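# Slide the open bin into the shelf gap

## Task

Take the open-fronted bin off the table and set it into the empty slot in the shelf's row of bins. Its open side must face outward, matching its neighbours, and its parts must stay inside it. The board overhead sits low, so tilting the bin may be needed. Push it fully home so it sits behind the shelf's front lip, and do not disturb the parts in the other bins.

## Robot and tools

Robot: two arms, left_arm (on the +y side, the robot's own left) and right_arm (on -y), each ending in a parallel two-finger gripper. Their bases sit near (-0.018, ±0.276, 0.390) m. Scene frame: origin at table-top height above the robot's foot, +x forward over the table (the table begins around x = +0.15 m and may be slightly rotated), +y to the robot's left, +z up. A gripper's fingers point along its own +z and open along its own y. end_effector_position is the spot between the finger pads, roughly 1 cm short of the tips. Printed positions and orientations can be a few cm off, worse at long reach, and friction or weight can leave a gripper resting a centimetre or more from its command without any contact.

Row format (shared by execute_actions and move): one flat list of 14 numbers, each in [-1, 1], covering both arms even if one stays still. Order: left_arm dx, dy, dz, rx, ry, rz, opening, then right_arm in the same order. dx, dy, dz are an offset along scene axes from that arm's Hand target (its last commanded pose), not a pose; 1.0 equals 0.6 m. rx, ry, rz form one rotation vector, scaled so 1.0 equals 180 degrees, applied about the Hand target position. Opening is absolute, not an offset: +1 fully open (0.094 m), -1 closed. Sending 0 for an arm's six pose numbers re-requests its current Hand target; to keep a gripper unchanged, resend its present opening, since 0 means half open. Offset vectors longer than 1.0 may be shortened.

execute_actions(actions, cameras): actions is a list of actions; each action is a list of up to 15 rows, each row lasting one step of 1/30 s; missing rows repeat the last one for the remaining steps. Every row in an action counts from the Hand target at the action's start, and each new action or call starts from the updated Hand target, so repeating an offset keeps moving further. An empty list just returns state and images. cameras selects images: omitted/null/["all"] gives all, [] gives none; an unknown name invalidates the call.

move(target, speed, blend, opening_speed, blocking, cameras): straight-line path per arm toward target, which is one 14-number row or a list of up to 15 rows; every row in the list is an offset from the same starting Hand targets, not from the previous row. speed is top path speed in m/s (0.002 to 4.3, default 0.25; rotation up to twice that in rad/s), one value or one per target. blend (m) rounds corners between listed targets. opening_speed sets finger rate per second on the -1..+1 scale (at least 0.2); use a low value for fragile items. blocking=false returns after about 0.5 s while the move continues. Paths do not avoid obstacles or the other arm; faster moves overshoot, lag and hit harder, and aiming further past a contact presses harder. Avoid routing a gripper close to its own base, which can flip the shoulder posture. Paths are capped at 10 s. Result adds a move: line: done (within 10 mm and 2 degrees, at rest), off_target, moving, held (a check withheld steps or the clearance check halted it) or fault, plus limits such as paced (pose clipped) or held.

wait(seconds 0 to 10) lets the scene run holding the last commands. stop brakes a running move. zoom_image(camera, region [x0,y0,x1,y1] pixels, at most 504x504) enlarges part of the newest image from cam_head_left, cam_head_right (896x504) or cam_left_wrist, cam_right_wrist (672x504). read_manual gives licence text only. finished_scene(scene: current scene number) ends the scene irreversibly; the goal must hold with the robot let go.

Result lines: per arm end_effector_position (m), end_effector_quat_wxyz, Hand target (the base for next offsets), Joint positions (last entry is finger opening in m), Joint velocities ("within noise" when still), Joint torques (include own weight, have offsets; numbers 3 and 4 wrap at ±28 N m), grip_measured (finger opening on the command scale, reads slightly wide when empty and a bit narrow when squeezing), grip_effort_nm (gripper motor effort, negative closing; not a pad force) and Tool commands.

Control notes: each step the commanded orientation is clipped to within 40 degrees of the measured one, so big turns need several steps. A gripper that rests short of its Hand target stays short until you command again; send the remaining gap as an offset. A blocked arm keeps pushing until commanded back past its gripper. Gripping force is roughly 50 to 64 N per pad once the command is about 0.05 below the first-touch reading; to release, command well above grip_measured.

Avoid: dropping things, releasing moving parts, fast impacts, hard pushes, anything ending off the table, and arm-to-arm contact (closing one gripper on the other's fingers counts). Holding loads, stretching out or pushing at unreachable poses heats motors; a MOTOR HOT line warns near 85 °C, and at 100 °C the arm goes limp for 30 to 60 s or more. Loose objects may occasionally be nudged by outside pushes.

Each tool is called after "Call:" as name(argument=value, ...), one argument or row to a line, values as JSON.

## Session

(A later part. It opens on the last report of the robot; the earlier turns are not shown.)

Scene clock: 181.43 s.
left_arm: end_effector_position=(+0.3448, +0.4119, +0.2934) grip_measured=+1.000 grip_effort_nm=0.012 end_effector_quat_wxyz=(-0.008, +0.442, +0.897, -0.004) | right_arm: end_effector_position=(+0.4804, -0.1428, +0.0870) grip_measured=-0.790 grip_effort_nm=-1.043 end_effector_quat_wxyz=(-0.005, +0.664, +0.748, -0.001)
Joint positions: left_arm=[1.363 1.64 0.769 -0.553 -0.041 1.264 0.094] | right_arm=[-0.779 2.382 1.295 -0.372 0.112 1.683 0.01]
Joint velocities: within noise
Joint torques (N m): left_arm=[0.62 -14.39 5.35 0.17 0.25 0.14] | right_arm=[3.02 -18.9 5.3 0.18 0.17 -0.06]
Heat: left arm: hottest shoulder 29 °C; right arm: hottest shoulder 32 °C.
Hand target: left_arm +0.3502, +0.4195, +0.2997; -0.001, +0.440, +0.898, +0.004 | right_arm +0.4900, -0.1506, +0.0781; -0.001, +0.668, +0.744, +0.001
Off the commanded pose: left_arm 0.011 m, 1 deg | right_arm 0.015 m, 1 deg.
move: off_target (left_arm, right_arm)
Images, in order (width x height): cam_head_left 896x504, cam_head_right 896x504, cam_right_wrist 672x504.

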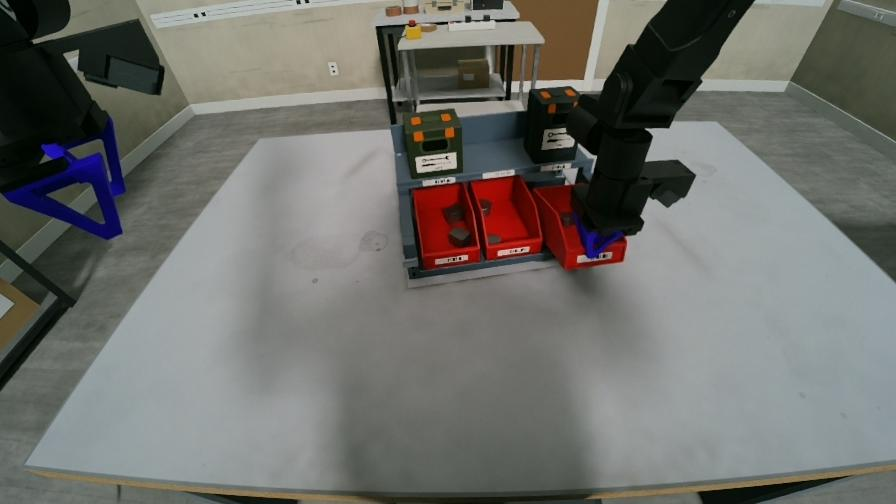

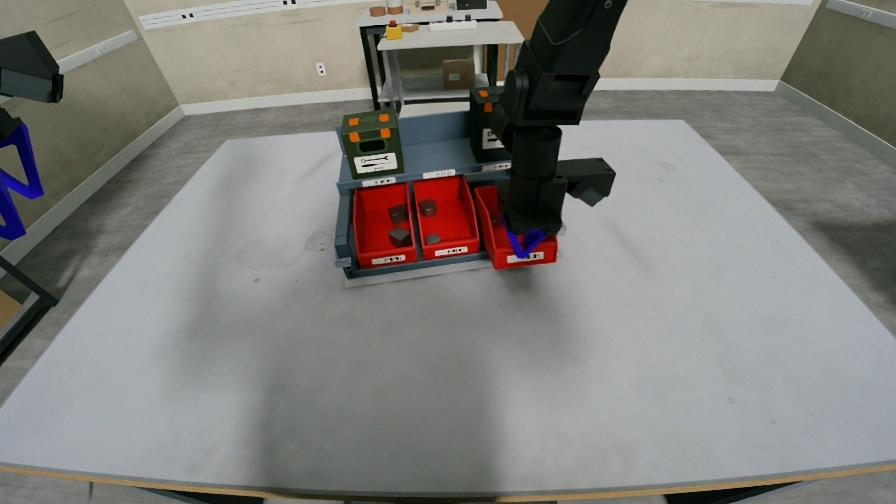

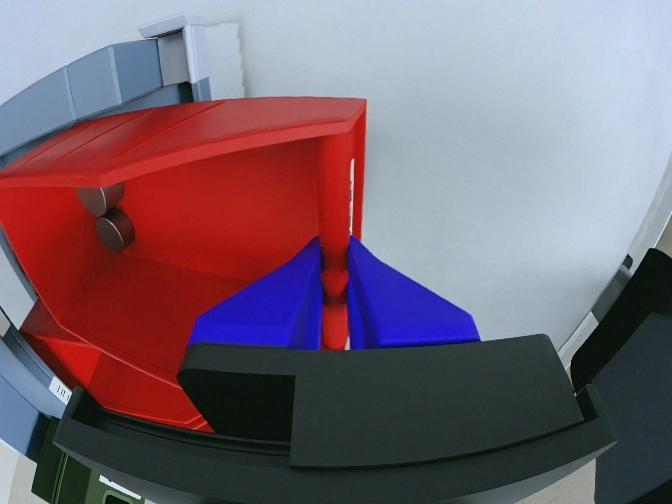

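Call:
move(
  target=[
    [0,0,0,0,0,0,1, 0.015,0.001,-0.0135,0,0,0.0067,-1],
    [0,0,0,0,0,0,1, 0.062,0.0077,-0.0165,0,0,0.0067,-1],
  ],
  speed=0.06,
  blend=[0.003,0],
  cameras=["cam_head_left","cam_head_right","cam_right_wrist"],
)

Call:
zoom_image(
  camera="cam_head_left",
  region=[500, 150, 650, 300],
)

Call:
zoom_image(
  camera="cam_head_right",
  region=[440, 150, 590, 300],
)

Scene clock: 207.23 s.
left_arm: end_effector_position=(+0.3448, +0.4119, +0.2934) grip_measured=+1.000 grip_effort_nm=0.017 end_effector_quat_wxyz=(-0.008, +0.442, +0.897, -0.004) | right_arm: end_effector_position=(+0.5223, -0.1361, +0.0815) grip_measured=-0.790 grip_effort_nm=-1.043 end_effector_quat_wxyz=(+0.001, +0.657, +0.754, +0.007)
Joint positions: left_arm=[1.363 1.64 0.769 -0.553 -0.041 1.264 0.094] | right_arm=[-0.785 2.433 1.429 -0.435 0.112 1.655 0.01]
Joint velocities: within noise
Joint torques (N m): left_arm=[0.73 -14.51 5.34 0.14 0.25 0.14] | right_arm=[3.02 -18.73 6.42 -0.46 0.1 -0.06]
Heat: left arm: hottest shoulder 29 °C; right arm: hottest shoulder 34 °C.
Hand target: left_arm +0.3502, +0.4195, +0.2997; -0.001, +0.440, +0.898, +0.004 | right_arm +0.5273, -0.1461, +0.0680; -0.001, +0.660, +0.751, +0.001
Off the commanded pose: left_arm 0.011 m, 1 deg | right_arm 0.017 m, 1 deg.
move: off_target (left_arm, right_arm)
Images, in order (width x height): cam_head_left 896x504, cam_head_right 896x504, cam_right_wrist 672x504.

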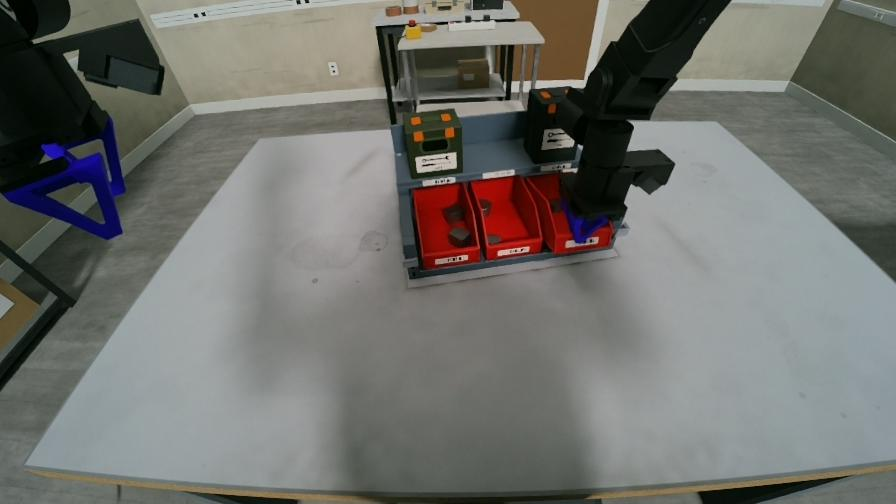

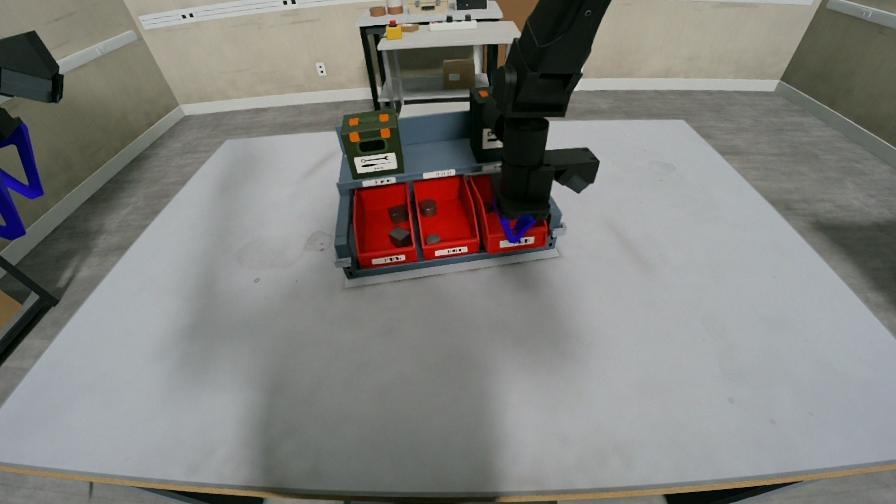

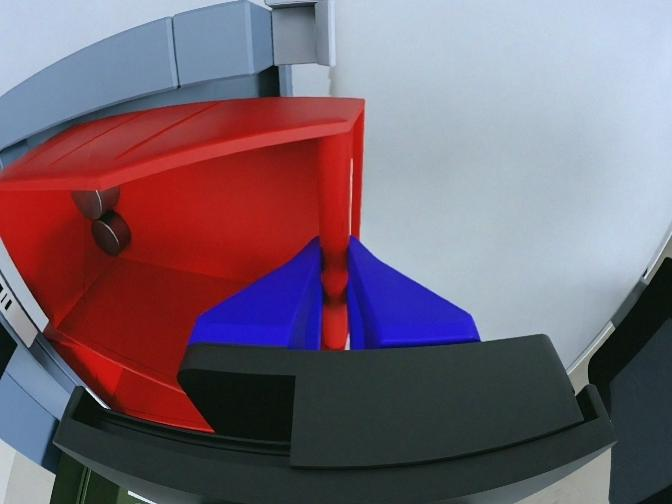

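Scaled by 3.360 from the camera's 896x504 image, which has a finer 1280x720 frame.

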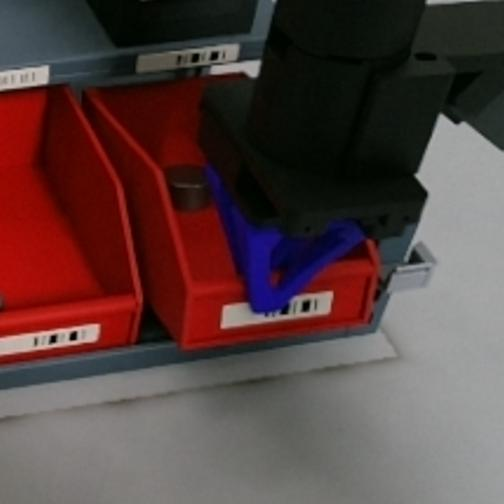

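Scaled by 3.360 from the camera's 896x504 image, which has a finer 1280x720 frame.

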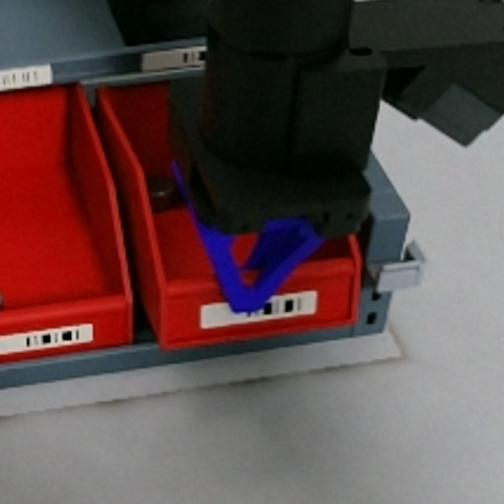

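Call:
move(
  target=[0,0,0,0,0,0,1, 0.0,0.0,-0.017,0,0,0,-1],
  speed=0.05,
  cameras=["cam_right_wrist"],
)

Scene clock: 213.40 s.
left_arm: end_effector_position=(+0.3448, +0.4119, +0.2934) grip_measured=+1.000 grip_effort_nm=0.012 end_effector_quat_wxyz=(-0.008, +0.442, +0.897, -0.004) | right_arm: end_effector_position=(+0.5224, -0.1359, +0.0745) grip_measured=-0.790 grip_effort_nm=-1.048 end_effector_quat_wxyz=(+0.000, +0.657, +0.754, +0.005)
Joint positions: left_arm=[1.363 1.64 0.769 -0.553 -0.041 1.264 0.094] | right_arm=[-0.787 2.45 1.443 -0.436 0.112 1.654 0.01]
Joint velocities: within noise
Joint torques (N m): left_arm=[0.62 -14.62 5.38 0.18 0.25 0.14] | right_arm=[2.9 -19.25 6.35 0.02 0.12 -0.1]
Heat: left arm: hottest shoulder 29 °C; right arm: hottest shoulder 35 °C.
Hand target: left_arm +0.3502, +0.4195, +0.2997; -0.001, +0.440, +0.898, +0.004 | right_arm +0.5273, -0.1461, +0.0579; -0.001, +0.660, +0.751, +0.001
Off the commanded pose: left_arm 0.011 m, 1 deg | right_arm 0.020 m, 1 deg.
move: off_target (left_arm, right_arm)
Images, in order (width x height): cam_right_wrist 672x504.

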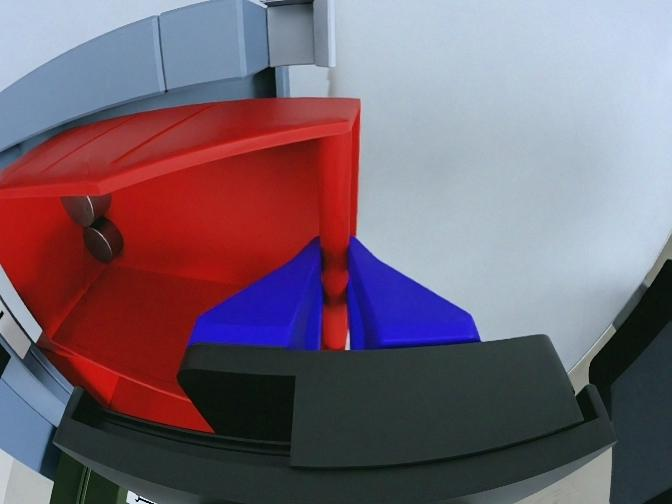

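Call:
move(
  target=[0,0,0,0,0,0,1, 0.042,0.005,0.003,0,0,0,-1],
  speed=0.05,
  cameras=["cam_head_left","cam_head_right","cam_right_wrist"],
)

Call:
zoom_image(
  camera="cam_head_left",
  region=[500, 150, 650, 300],
)

Call:
zoom_image(
  camera="cam_head_right",
  region=[440, 150, 590, 300],
)

Scene clock: 220.63 s.
left_arm: end_effector_position=(+0.3448, +0.4119, +0.2934) grip_measured=+1.000 grip_effort_nm=0.007 end_effector_quat_wxyz=(-0.008, +0.442, +0.897, -0.004) | right_arm: end_effector_position=(+0.5496, -0.1317, +0.0766) grip_measured=-0.790 grip_effort_nm=-1.043 end_effector_quat_wxyz=(+0.003, +0.656, +0.754, +0.009)
Joint positions: left_arm=[1.363 1.64 0.769 -0.553 -0.041 1.264 0.094] | right_arm=[-0.789 2.475 1.53 -0.488 0.112 1.649 0.01]
Joint velocities: within noise
Joint torques (N m): left_arm=[0.62 -14.51 5.37 0.16 0.25 0.15] | right_arm=[2.67 -20.01 6.91 -0.62 0.09 -0.04]
Heat: left arm: hottest shoulder 29 °C; right arm: hottest shoulder 34 °C.
Hand target: left_arm +0.3502, +0.4195, +0.2997; -0.001, +0.440, +0.898, +0.004 | right_arm +0.5523, -0.1432, +0.0596; -0.001, +0.660, +0.751, +0.001
Off the commanded pose: left_arm 0.011 m, 1 deg | right_arm 0.021 m, 1 deg.
move: off_target (left_arm, right_arm)
Images, in order (width x height): cam_head_left 896x504, cam_head_right 896x504, cam_right_wrist 672x504.

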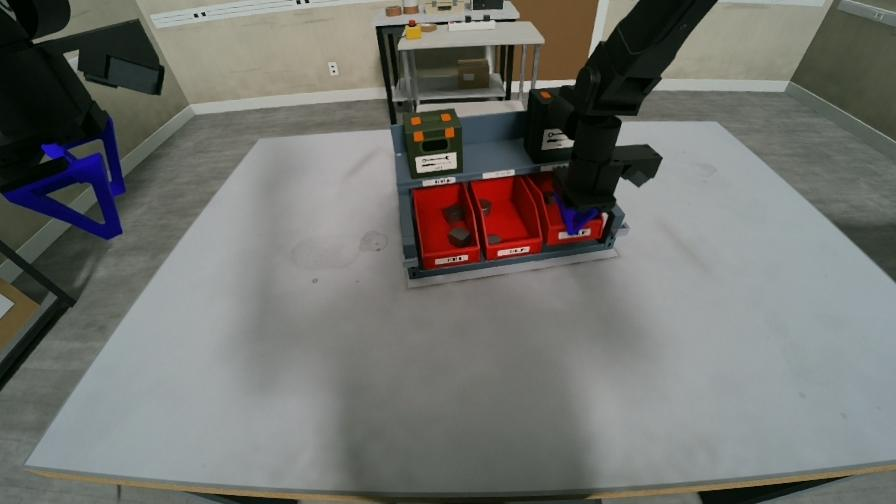

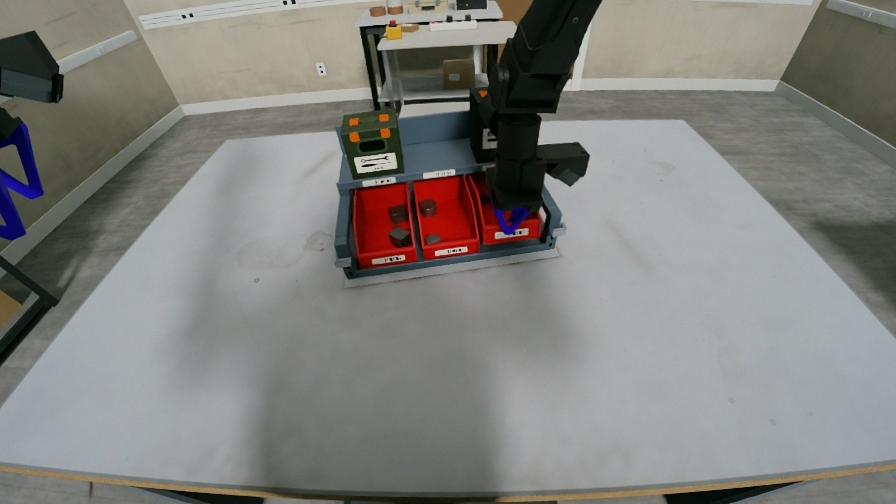

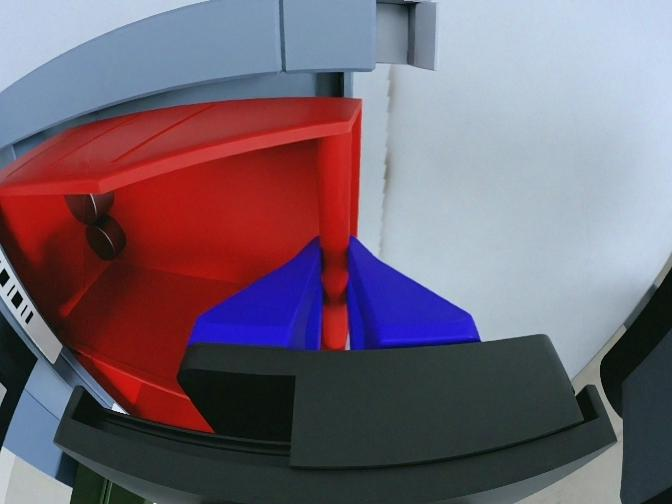

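Scaled by 3.360 from the camera's 896x504 image, which has a finer 1280x720 frame.

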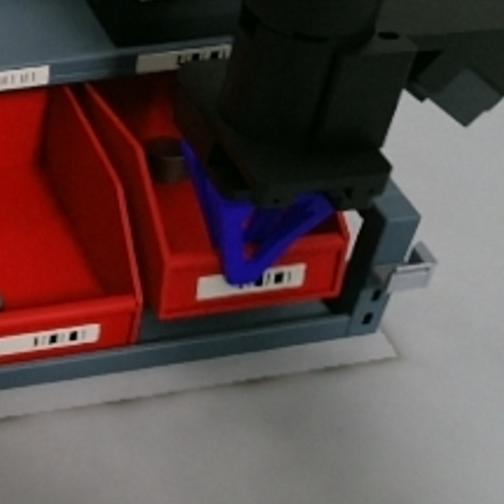

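Scaled by 3.360 from the camera's 896x504 image, which has a finer 1280x720 frame.

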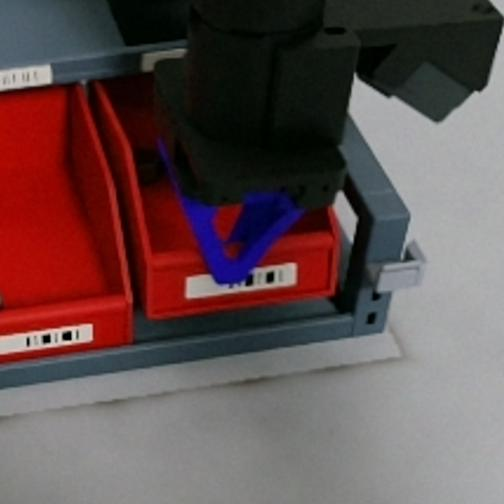

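Call:
move(
  target=[
    [0,0,0,0,0,0,1, 0.022,0.003,0.0,0,0,0,-1],
    [0,0,0,0,0,0,1, 0.022,0.003,-0.048,0.0074,-0.0494,0,-1],
  ],
  speed=[0.05,0.05],
  cameras=["cam_head_left","cam_head_right","cam_right_wrist"],
)

Call:
zoom_image(
  camera="cam_head_left",
  region=[500, 150, 650, 300],
)

Call:
zoom_image(
  camera="cam_head_right",
  region=[440, 150, 590, 300],
)

Scene clock: 232.13 s.
left_arm: end_effector_position=(+0.3448, +0.4119, +0.2934) grip_measured=+1.000 grip_effort_nm=0.007 end_effector_quat_wxyz=(-0.008, +0.442, +0.897, -0.004) | right_arm: end_effector_position=(+0.5681, -0.1283, +0.0475) grip_measured=-0.790 grip_effort_nm=-1.048 end_effector_quat_wxyz=(+0.046, +0.654, +0.753, +0.063)
Joint positions: left_arm=[1.363 1.64 0.769 -0.553 -0.041 1.264 0.094] | right_arm=[-0.795 2.531 1.52 -0.282 0.115 1.626 0.01]
Joint velocities: within noise
Joint torques (N m): left_arm=[0.73 -14.56 5.33 0.16 0.24 0.13] | right_arm=[2.9 -20.89 4.16 1.13 0.19 -0.08]
Heat: left arm: hottest shoulder 29 °C; right arm: hottest shoulder 35 °C.
Hand target: left_arm +0.3502, +0.4195, +0.2997; -0.001, +0.440, +0.898, +0.004 | right_arm +0.5656, -0.1413, +0.0309; +0.049, +0.658, +0.749, +0.061
Off the commanded pose: left_arm 0.011 m, 1 deg | right_arm 0.021 m, 1 deg.
move: off_target (left_arm, right_arm)
Images, in order (width x height): cam_head_left 896x504, cam_head_right 896x504, cam_right_wrist 672x504.

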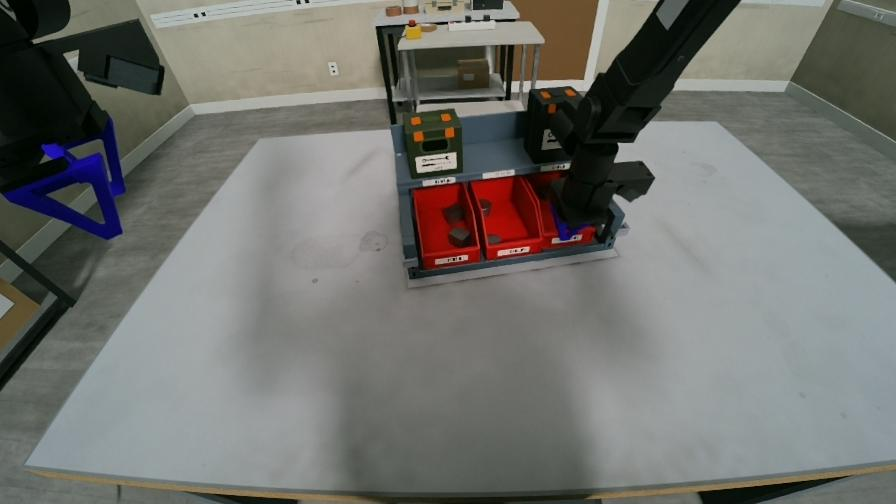

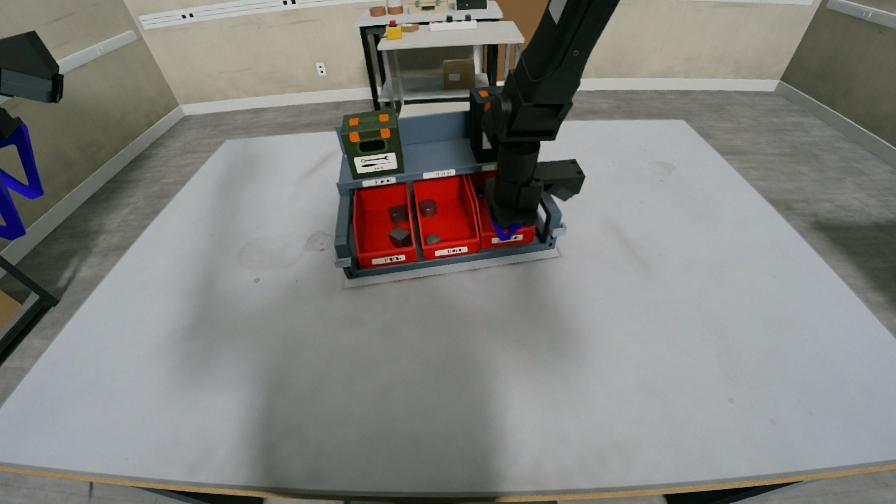

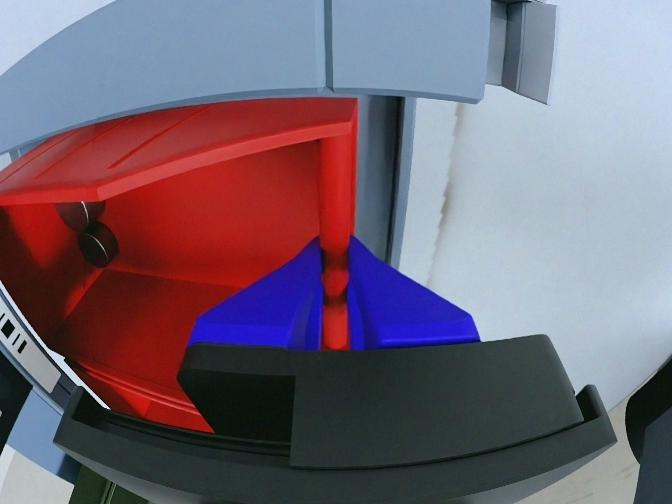

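Scaled by 3.360 from the camera's 896x504 image, which has a finer 1280x720 frame.

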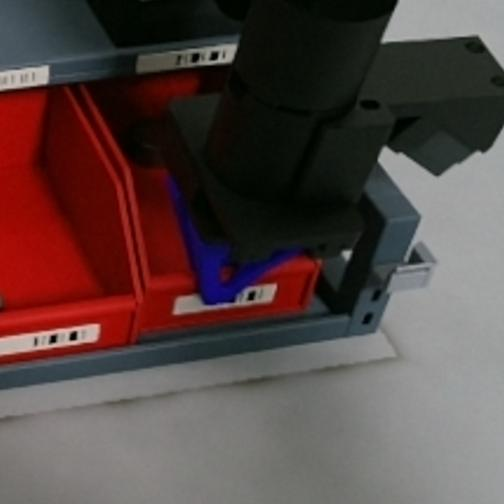

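Scaled by 3.360 from the camera's 896x504 image, which has a finer 1280x720 frame.

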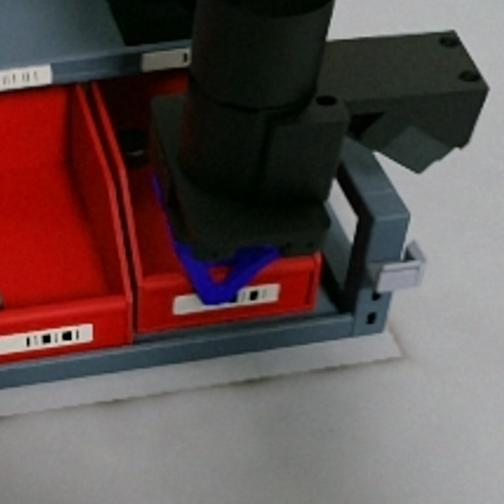

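Call:
move(
  target=[
    [0,0,0,0,0,0,1, 0,0,-0.012,0,0,0,-1],
    [0,0,0,0,0,0,1, 0,0,0.002,0,0,0,-1],
    [0,0,0,0,0,0,1, 0,0,0.002,0,0,0,-0.5],
  ],
  speed=0.05,
  opening_speed=0.5,
  cameras=["cam_head_left","cam_head_right","cam_right_wrist"],
)

Call:
zoom_image(
  camera="cam_right_wrist",
  region=[200, 40, 500, 320],
)

Scene clock: 239.97 s.
left_arm: end_effector_position=(+0.3448, +0.4119, +0.2934) grip_measured=+1.000 grip_effort_nm=0.012 end_effector_quat_wxyz=(-0.008, +0.442, +0.897, -0.004) | right_arm: end_effector_position=(+0.5711, -0.1277, +0.0478) grip_measured=-0.503 grip_effort_nm=0.071 end_effector_quat_wxyz=(+0.051, +0.654, +0.752, +0.068)
Joint positions: left_arm=[1.363 1.64 0.769 -0.553 -0.041 1.264 0.094] | right_arm=[-0.795 2.531 1.519 -0.267 0.115 1.625 0.023]
Joint velocities: within noise
Joint torques (N m): left_arm=[0.62 -14.45 5.35 0.17 0.25 0.14] | right_arm=[2.73 -20.95 4.1 0.66 0.18 -0.1]
Heat: left arm: hottest shoulder 29 °C; right arm: hottest shoulder 35 °C.
Hand target: left_arm +0.3502, +0.4195, +0.2997; -0.001, +0.440, +0.898, +0.004 | right_arm +0.5655, -0.1411, +0.0321; +0.049, +0.658, +0.749, +0.061
Off the commanded pose: left_arm 0.011 m, 1 deg | right_arm 0.021 m, 1 deg.
move: off_target (left_arm, right_arm); target 3's new opening was sent with right_arm's hand 0.020 m and 1 deg from that target
Images, in order (width x height): cam_head_left 896x504, cam_head_right 896x504, cam_right_wrist 672x504.

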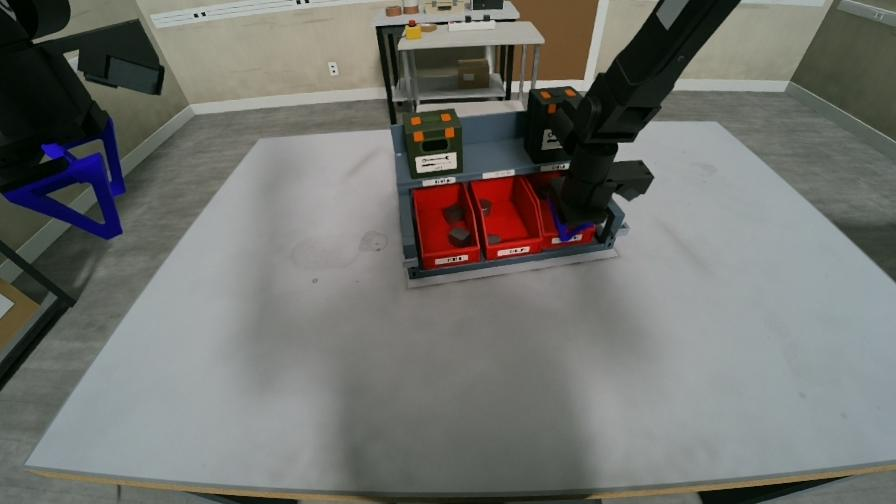

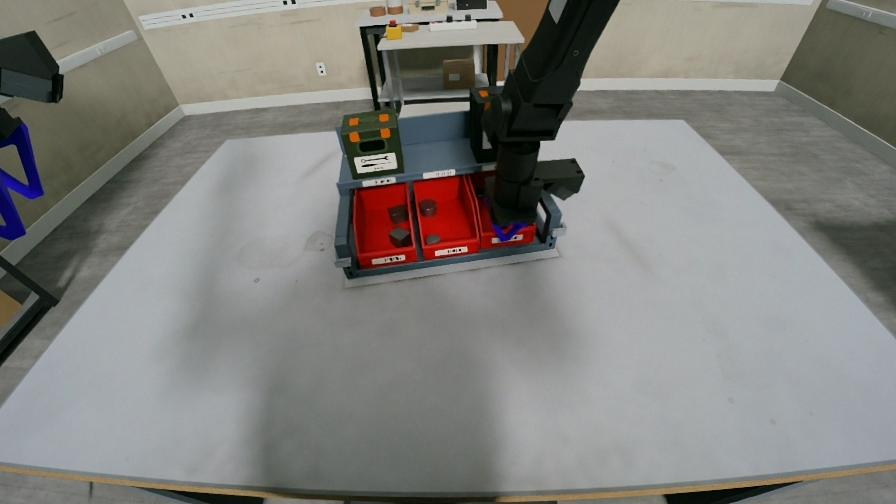

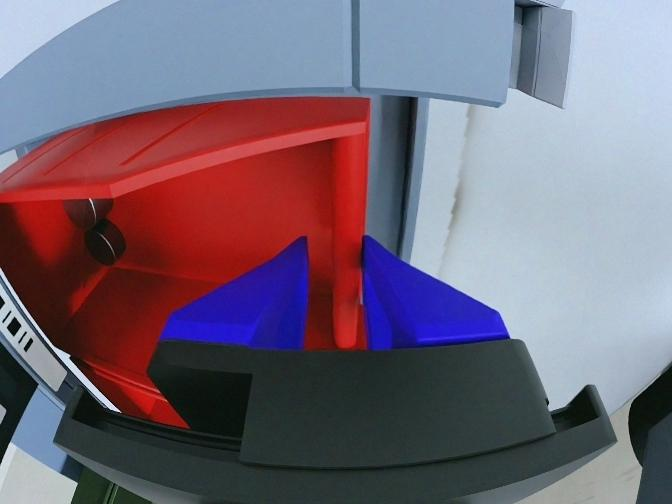

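Scaled by 1.680 from the camera's 672x504 image, which has a finer 960x720 frame.

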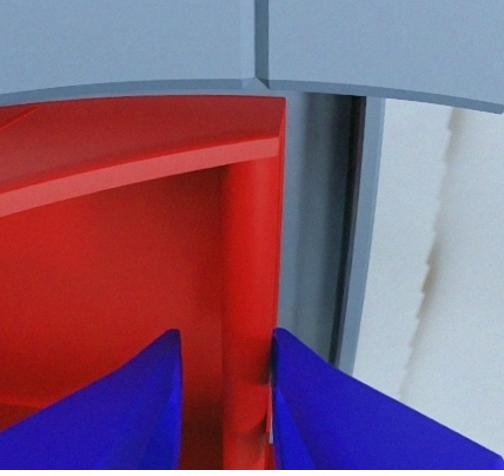

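Call:
move(
  target=[
    [0,0,0,0,0,0,1, -0.011,-0.001,0.02,0,0,0,-0.5],
    [0,0,0,0,0,0,1, -0.03,-0.004,0.15,0,0,0,-0.5],
    [0,0,0,0,0,0,1, -0.16,-0.05,0.25,0,0,0,-0.2],
  ],
  speed=[0.05,0.15,0.25],
)

Call:
zoom_image(
  camera="cam_head_left",
  region=[380, 90, 660, 300],
)

Call:
zoom_image(
  camera="cam_head_right",
  region=[310, 90, 590, 300],
)

Call:
zoom_image(
  camera="cam_right_wrist",
  region=[50, 10, 400, 360],
)

Scene clock: 247.43 s.
left_arm: end_effector_position=(+0.3448, +0.4119, +0.2934) grip_measured=+1.000 grip_effort_nm=0.007 end_effector_quat_wxyz=(-0.008, +0.442, +0.897, -0.004) | right_arm: end_effector_position=(+0.4664, -0.1666, +0.1770) grip_measured=-0.202 grip_effort_nm=0.071 end_effector_quat_wxyz=(+0.043, +0.653, +0.754, +0.056)
Joint positions: left_arm=[1.363 1.64 0.769 -0.553 -0.041 1.264 0.094] | right_arm=[-0.795 2.106 1.031 -0.235 0.118 1.625 0.037]
Joint velocities: within noise
Joint torques (N m): left_arm=[0.73 -14.51 5.35 0.16 0.25 0.14] | right_arm=[3.6 -19.66 2.76 0.65 0.21 0.04]
Heat: left arm: hottest shoulder 29 °C; right arm: hottest shoulder 36 °C.
Hand target: left_arm +0.3502, +0.4195, +0.2997; -0.001, +0.440, +0.898, +0.004 | right_arm +0.4696, -0.1711, +0.1820; +0.049, +0.658, +0.749, +0.061
Off the commanded pose: left_arm 0.011 m, 1 deg | right_arm 0.007 m, 1 deg.
move: off_target (left_arm)

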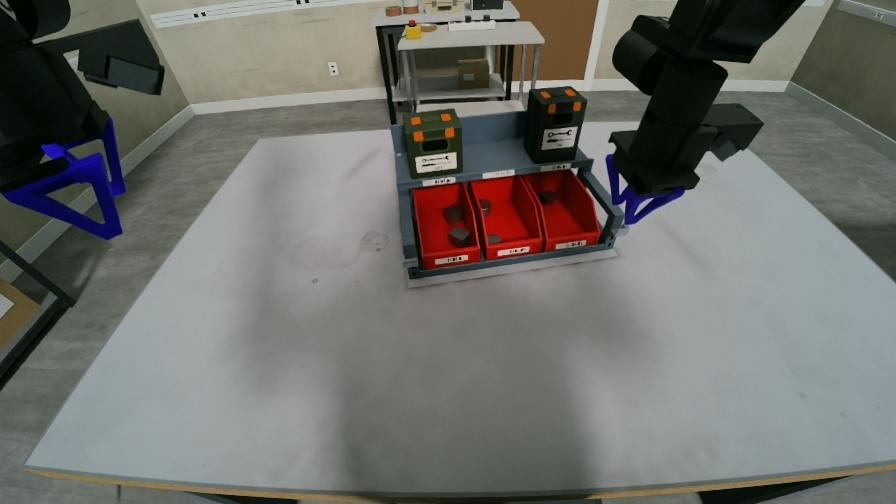

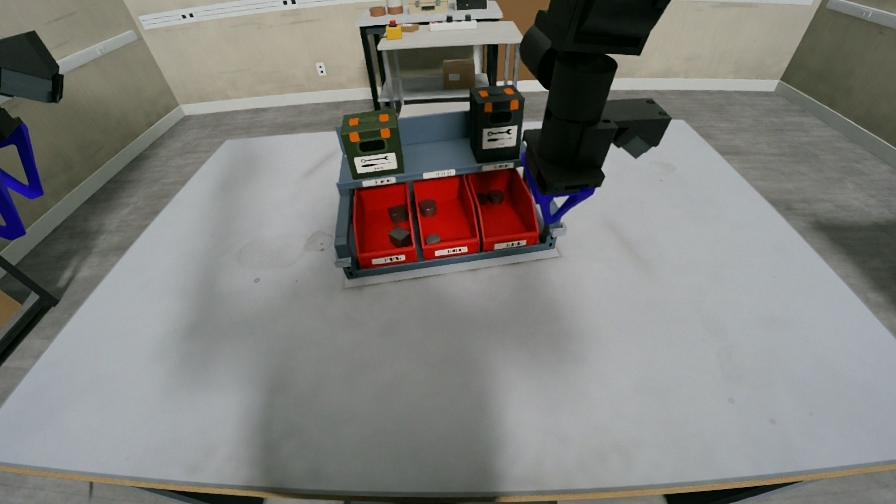

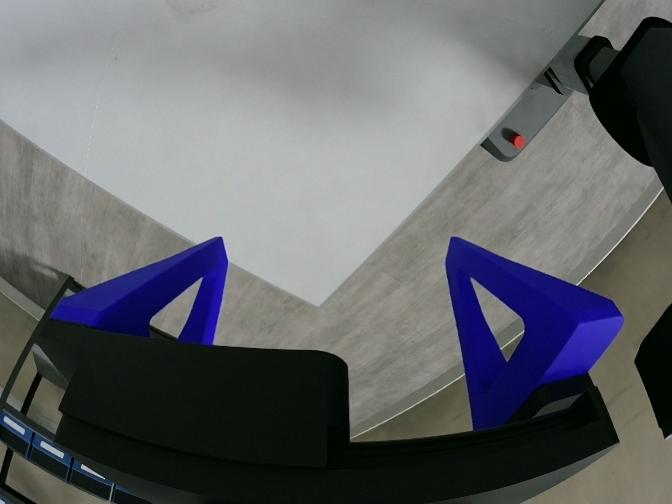

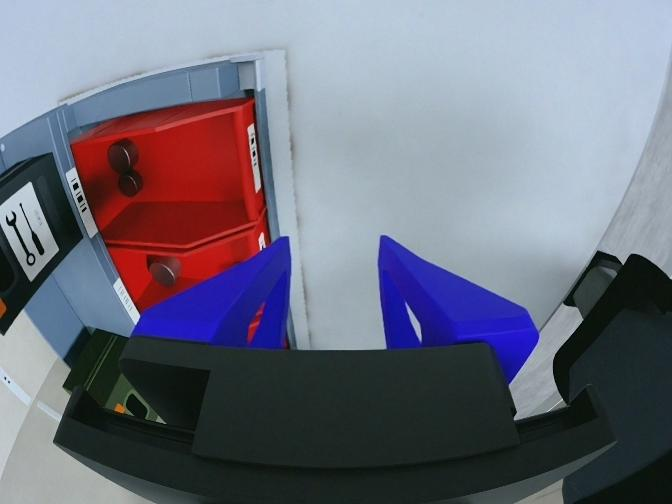

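Scaled by 1.800 from the camera's 896x504 image, which has a finer 1280x720 frame.

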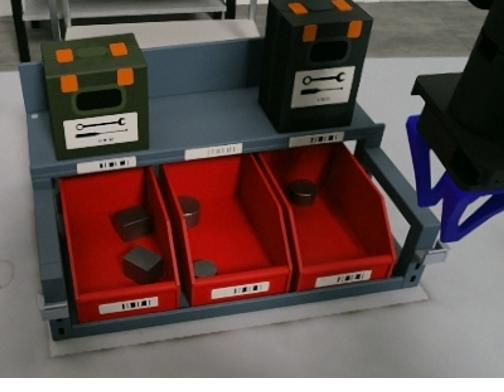

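Scaled by 1.800 from the camera's 896x504 image, which has a finer 1280x720 frame.

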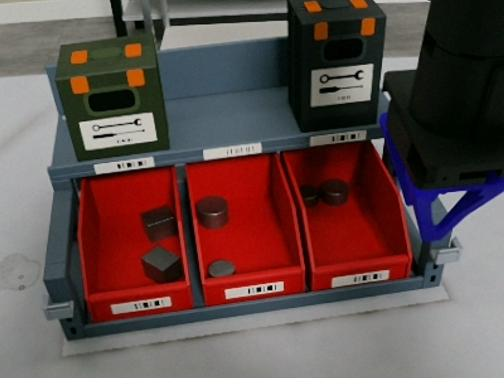

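Scaled by 1.440 from the camera's 672x504 image, which has a finer 960x720 frame.

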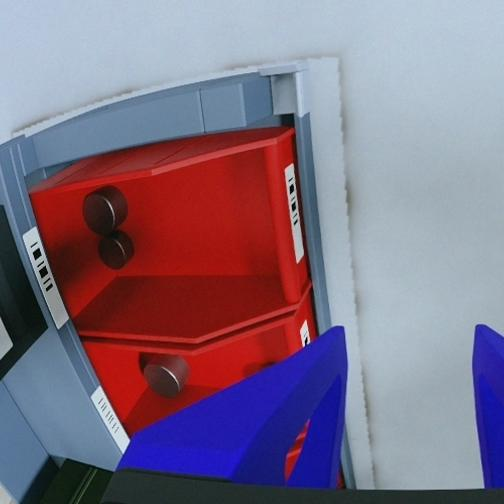

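Call:
finished_scene(
  scene=2,
)

The scene is finished: the task was done.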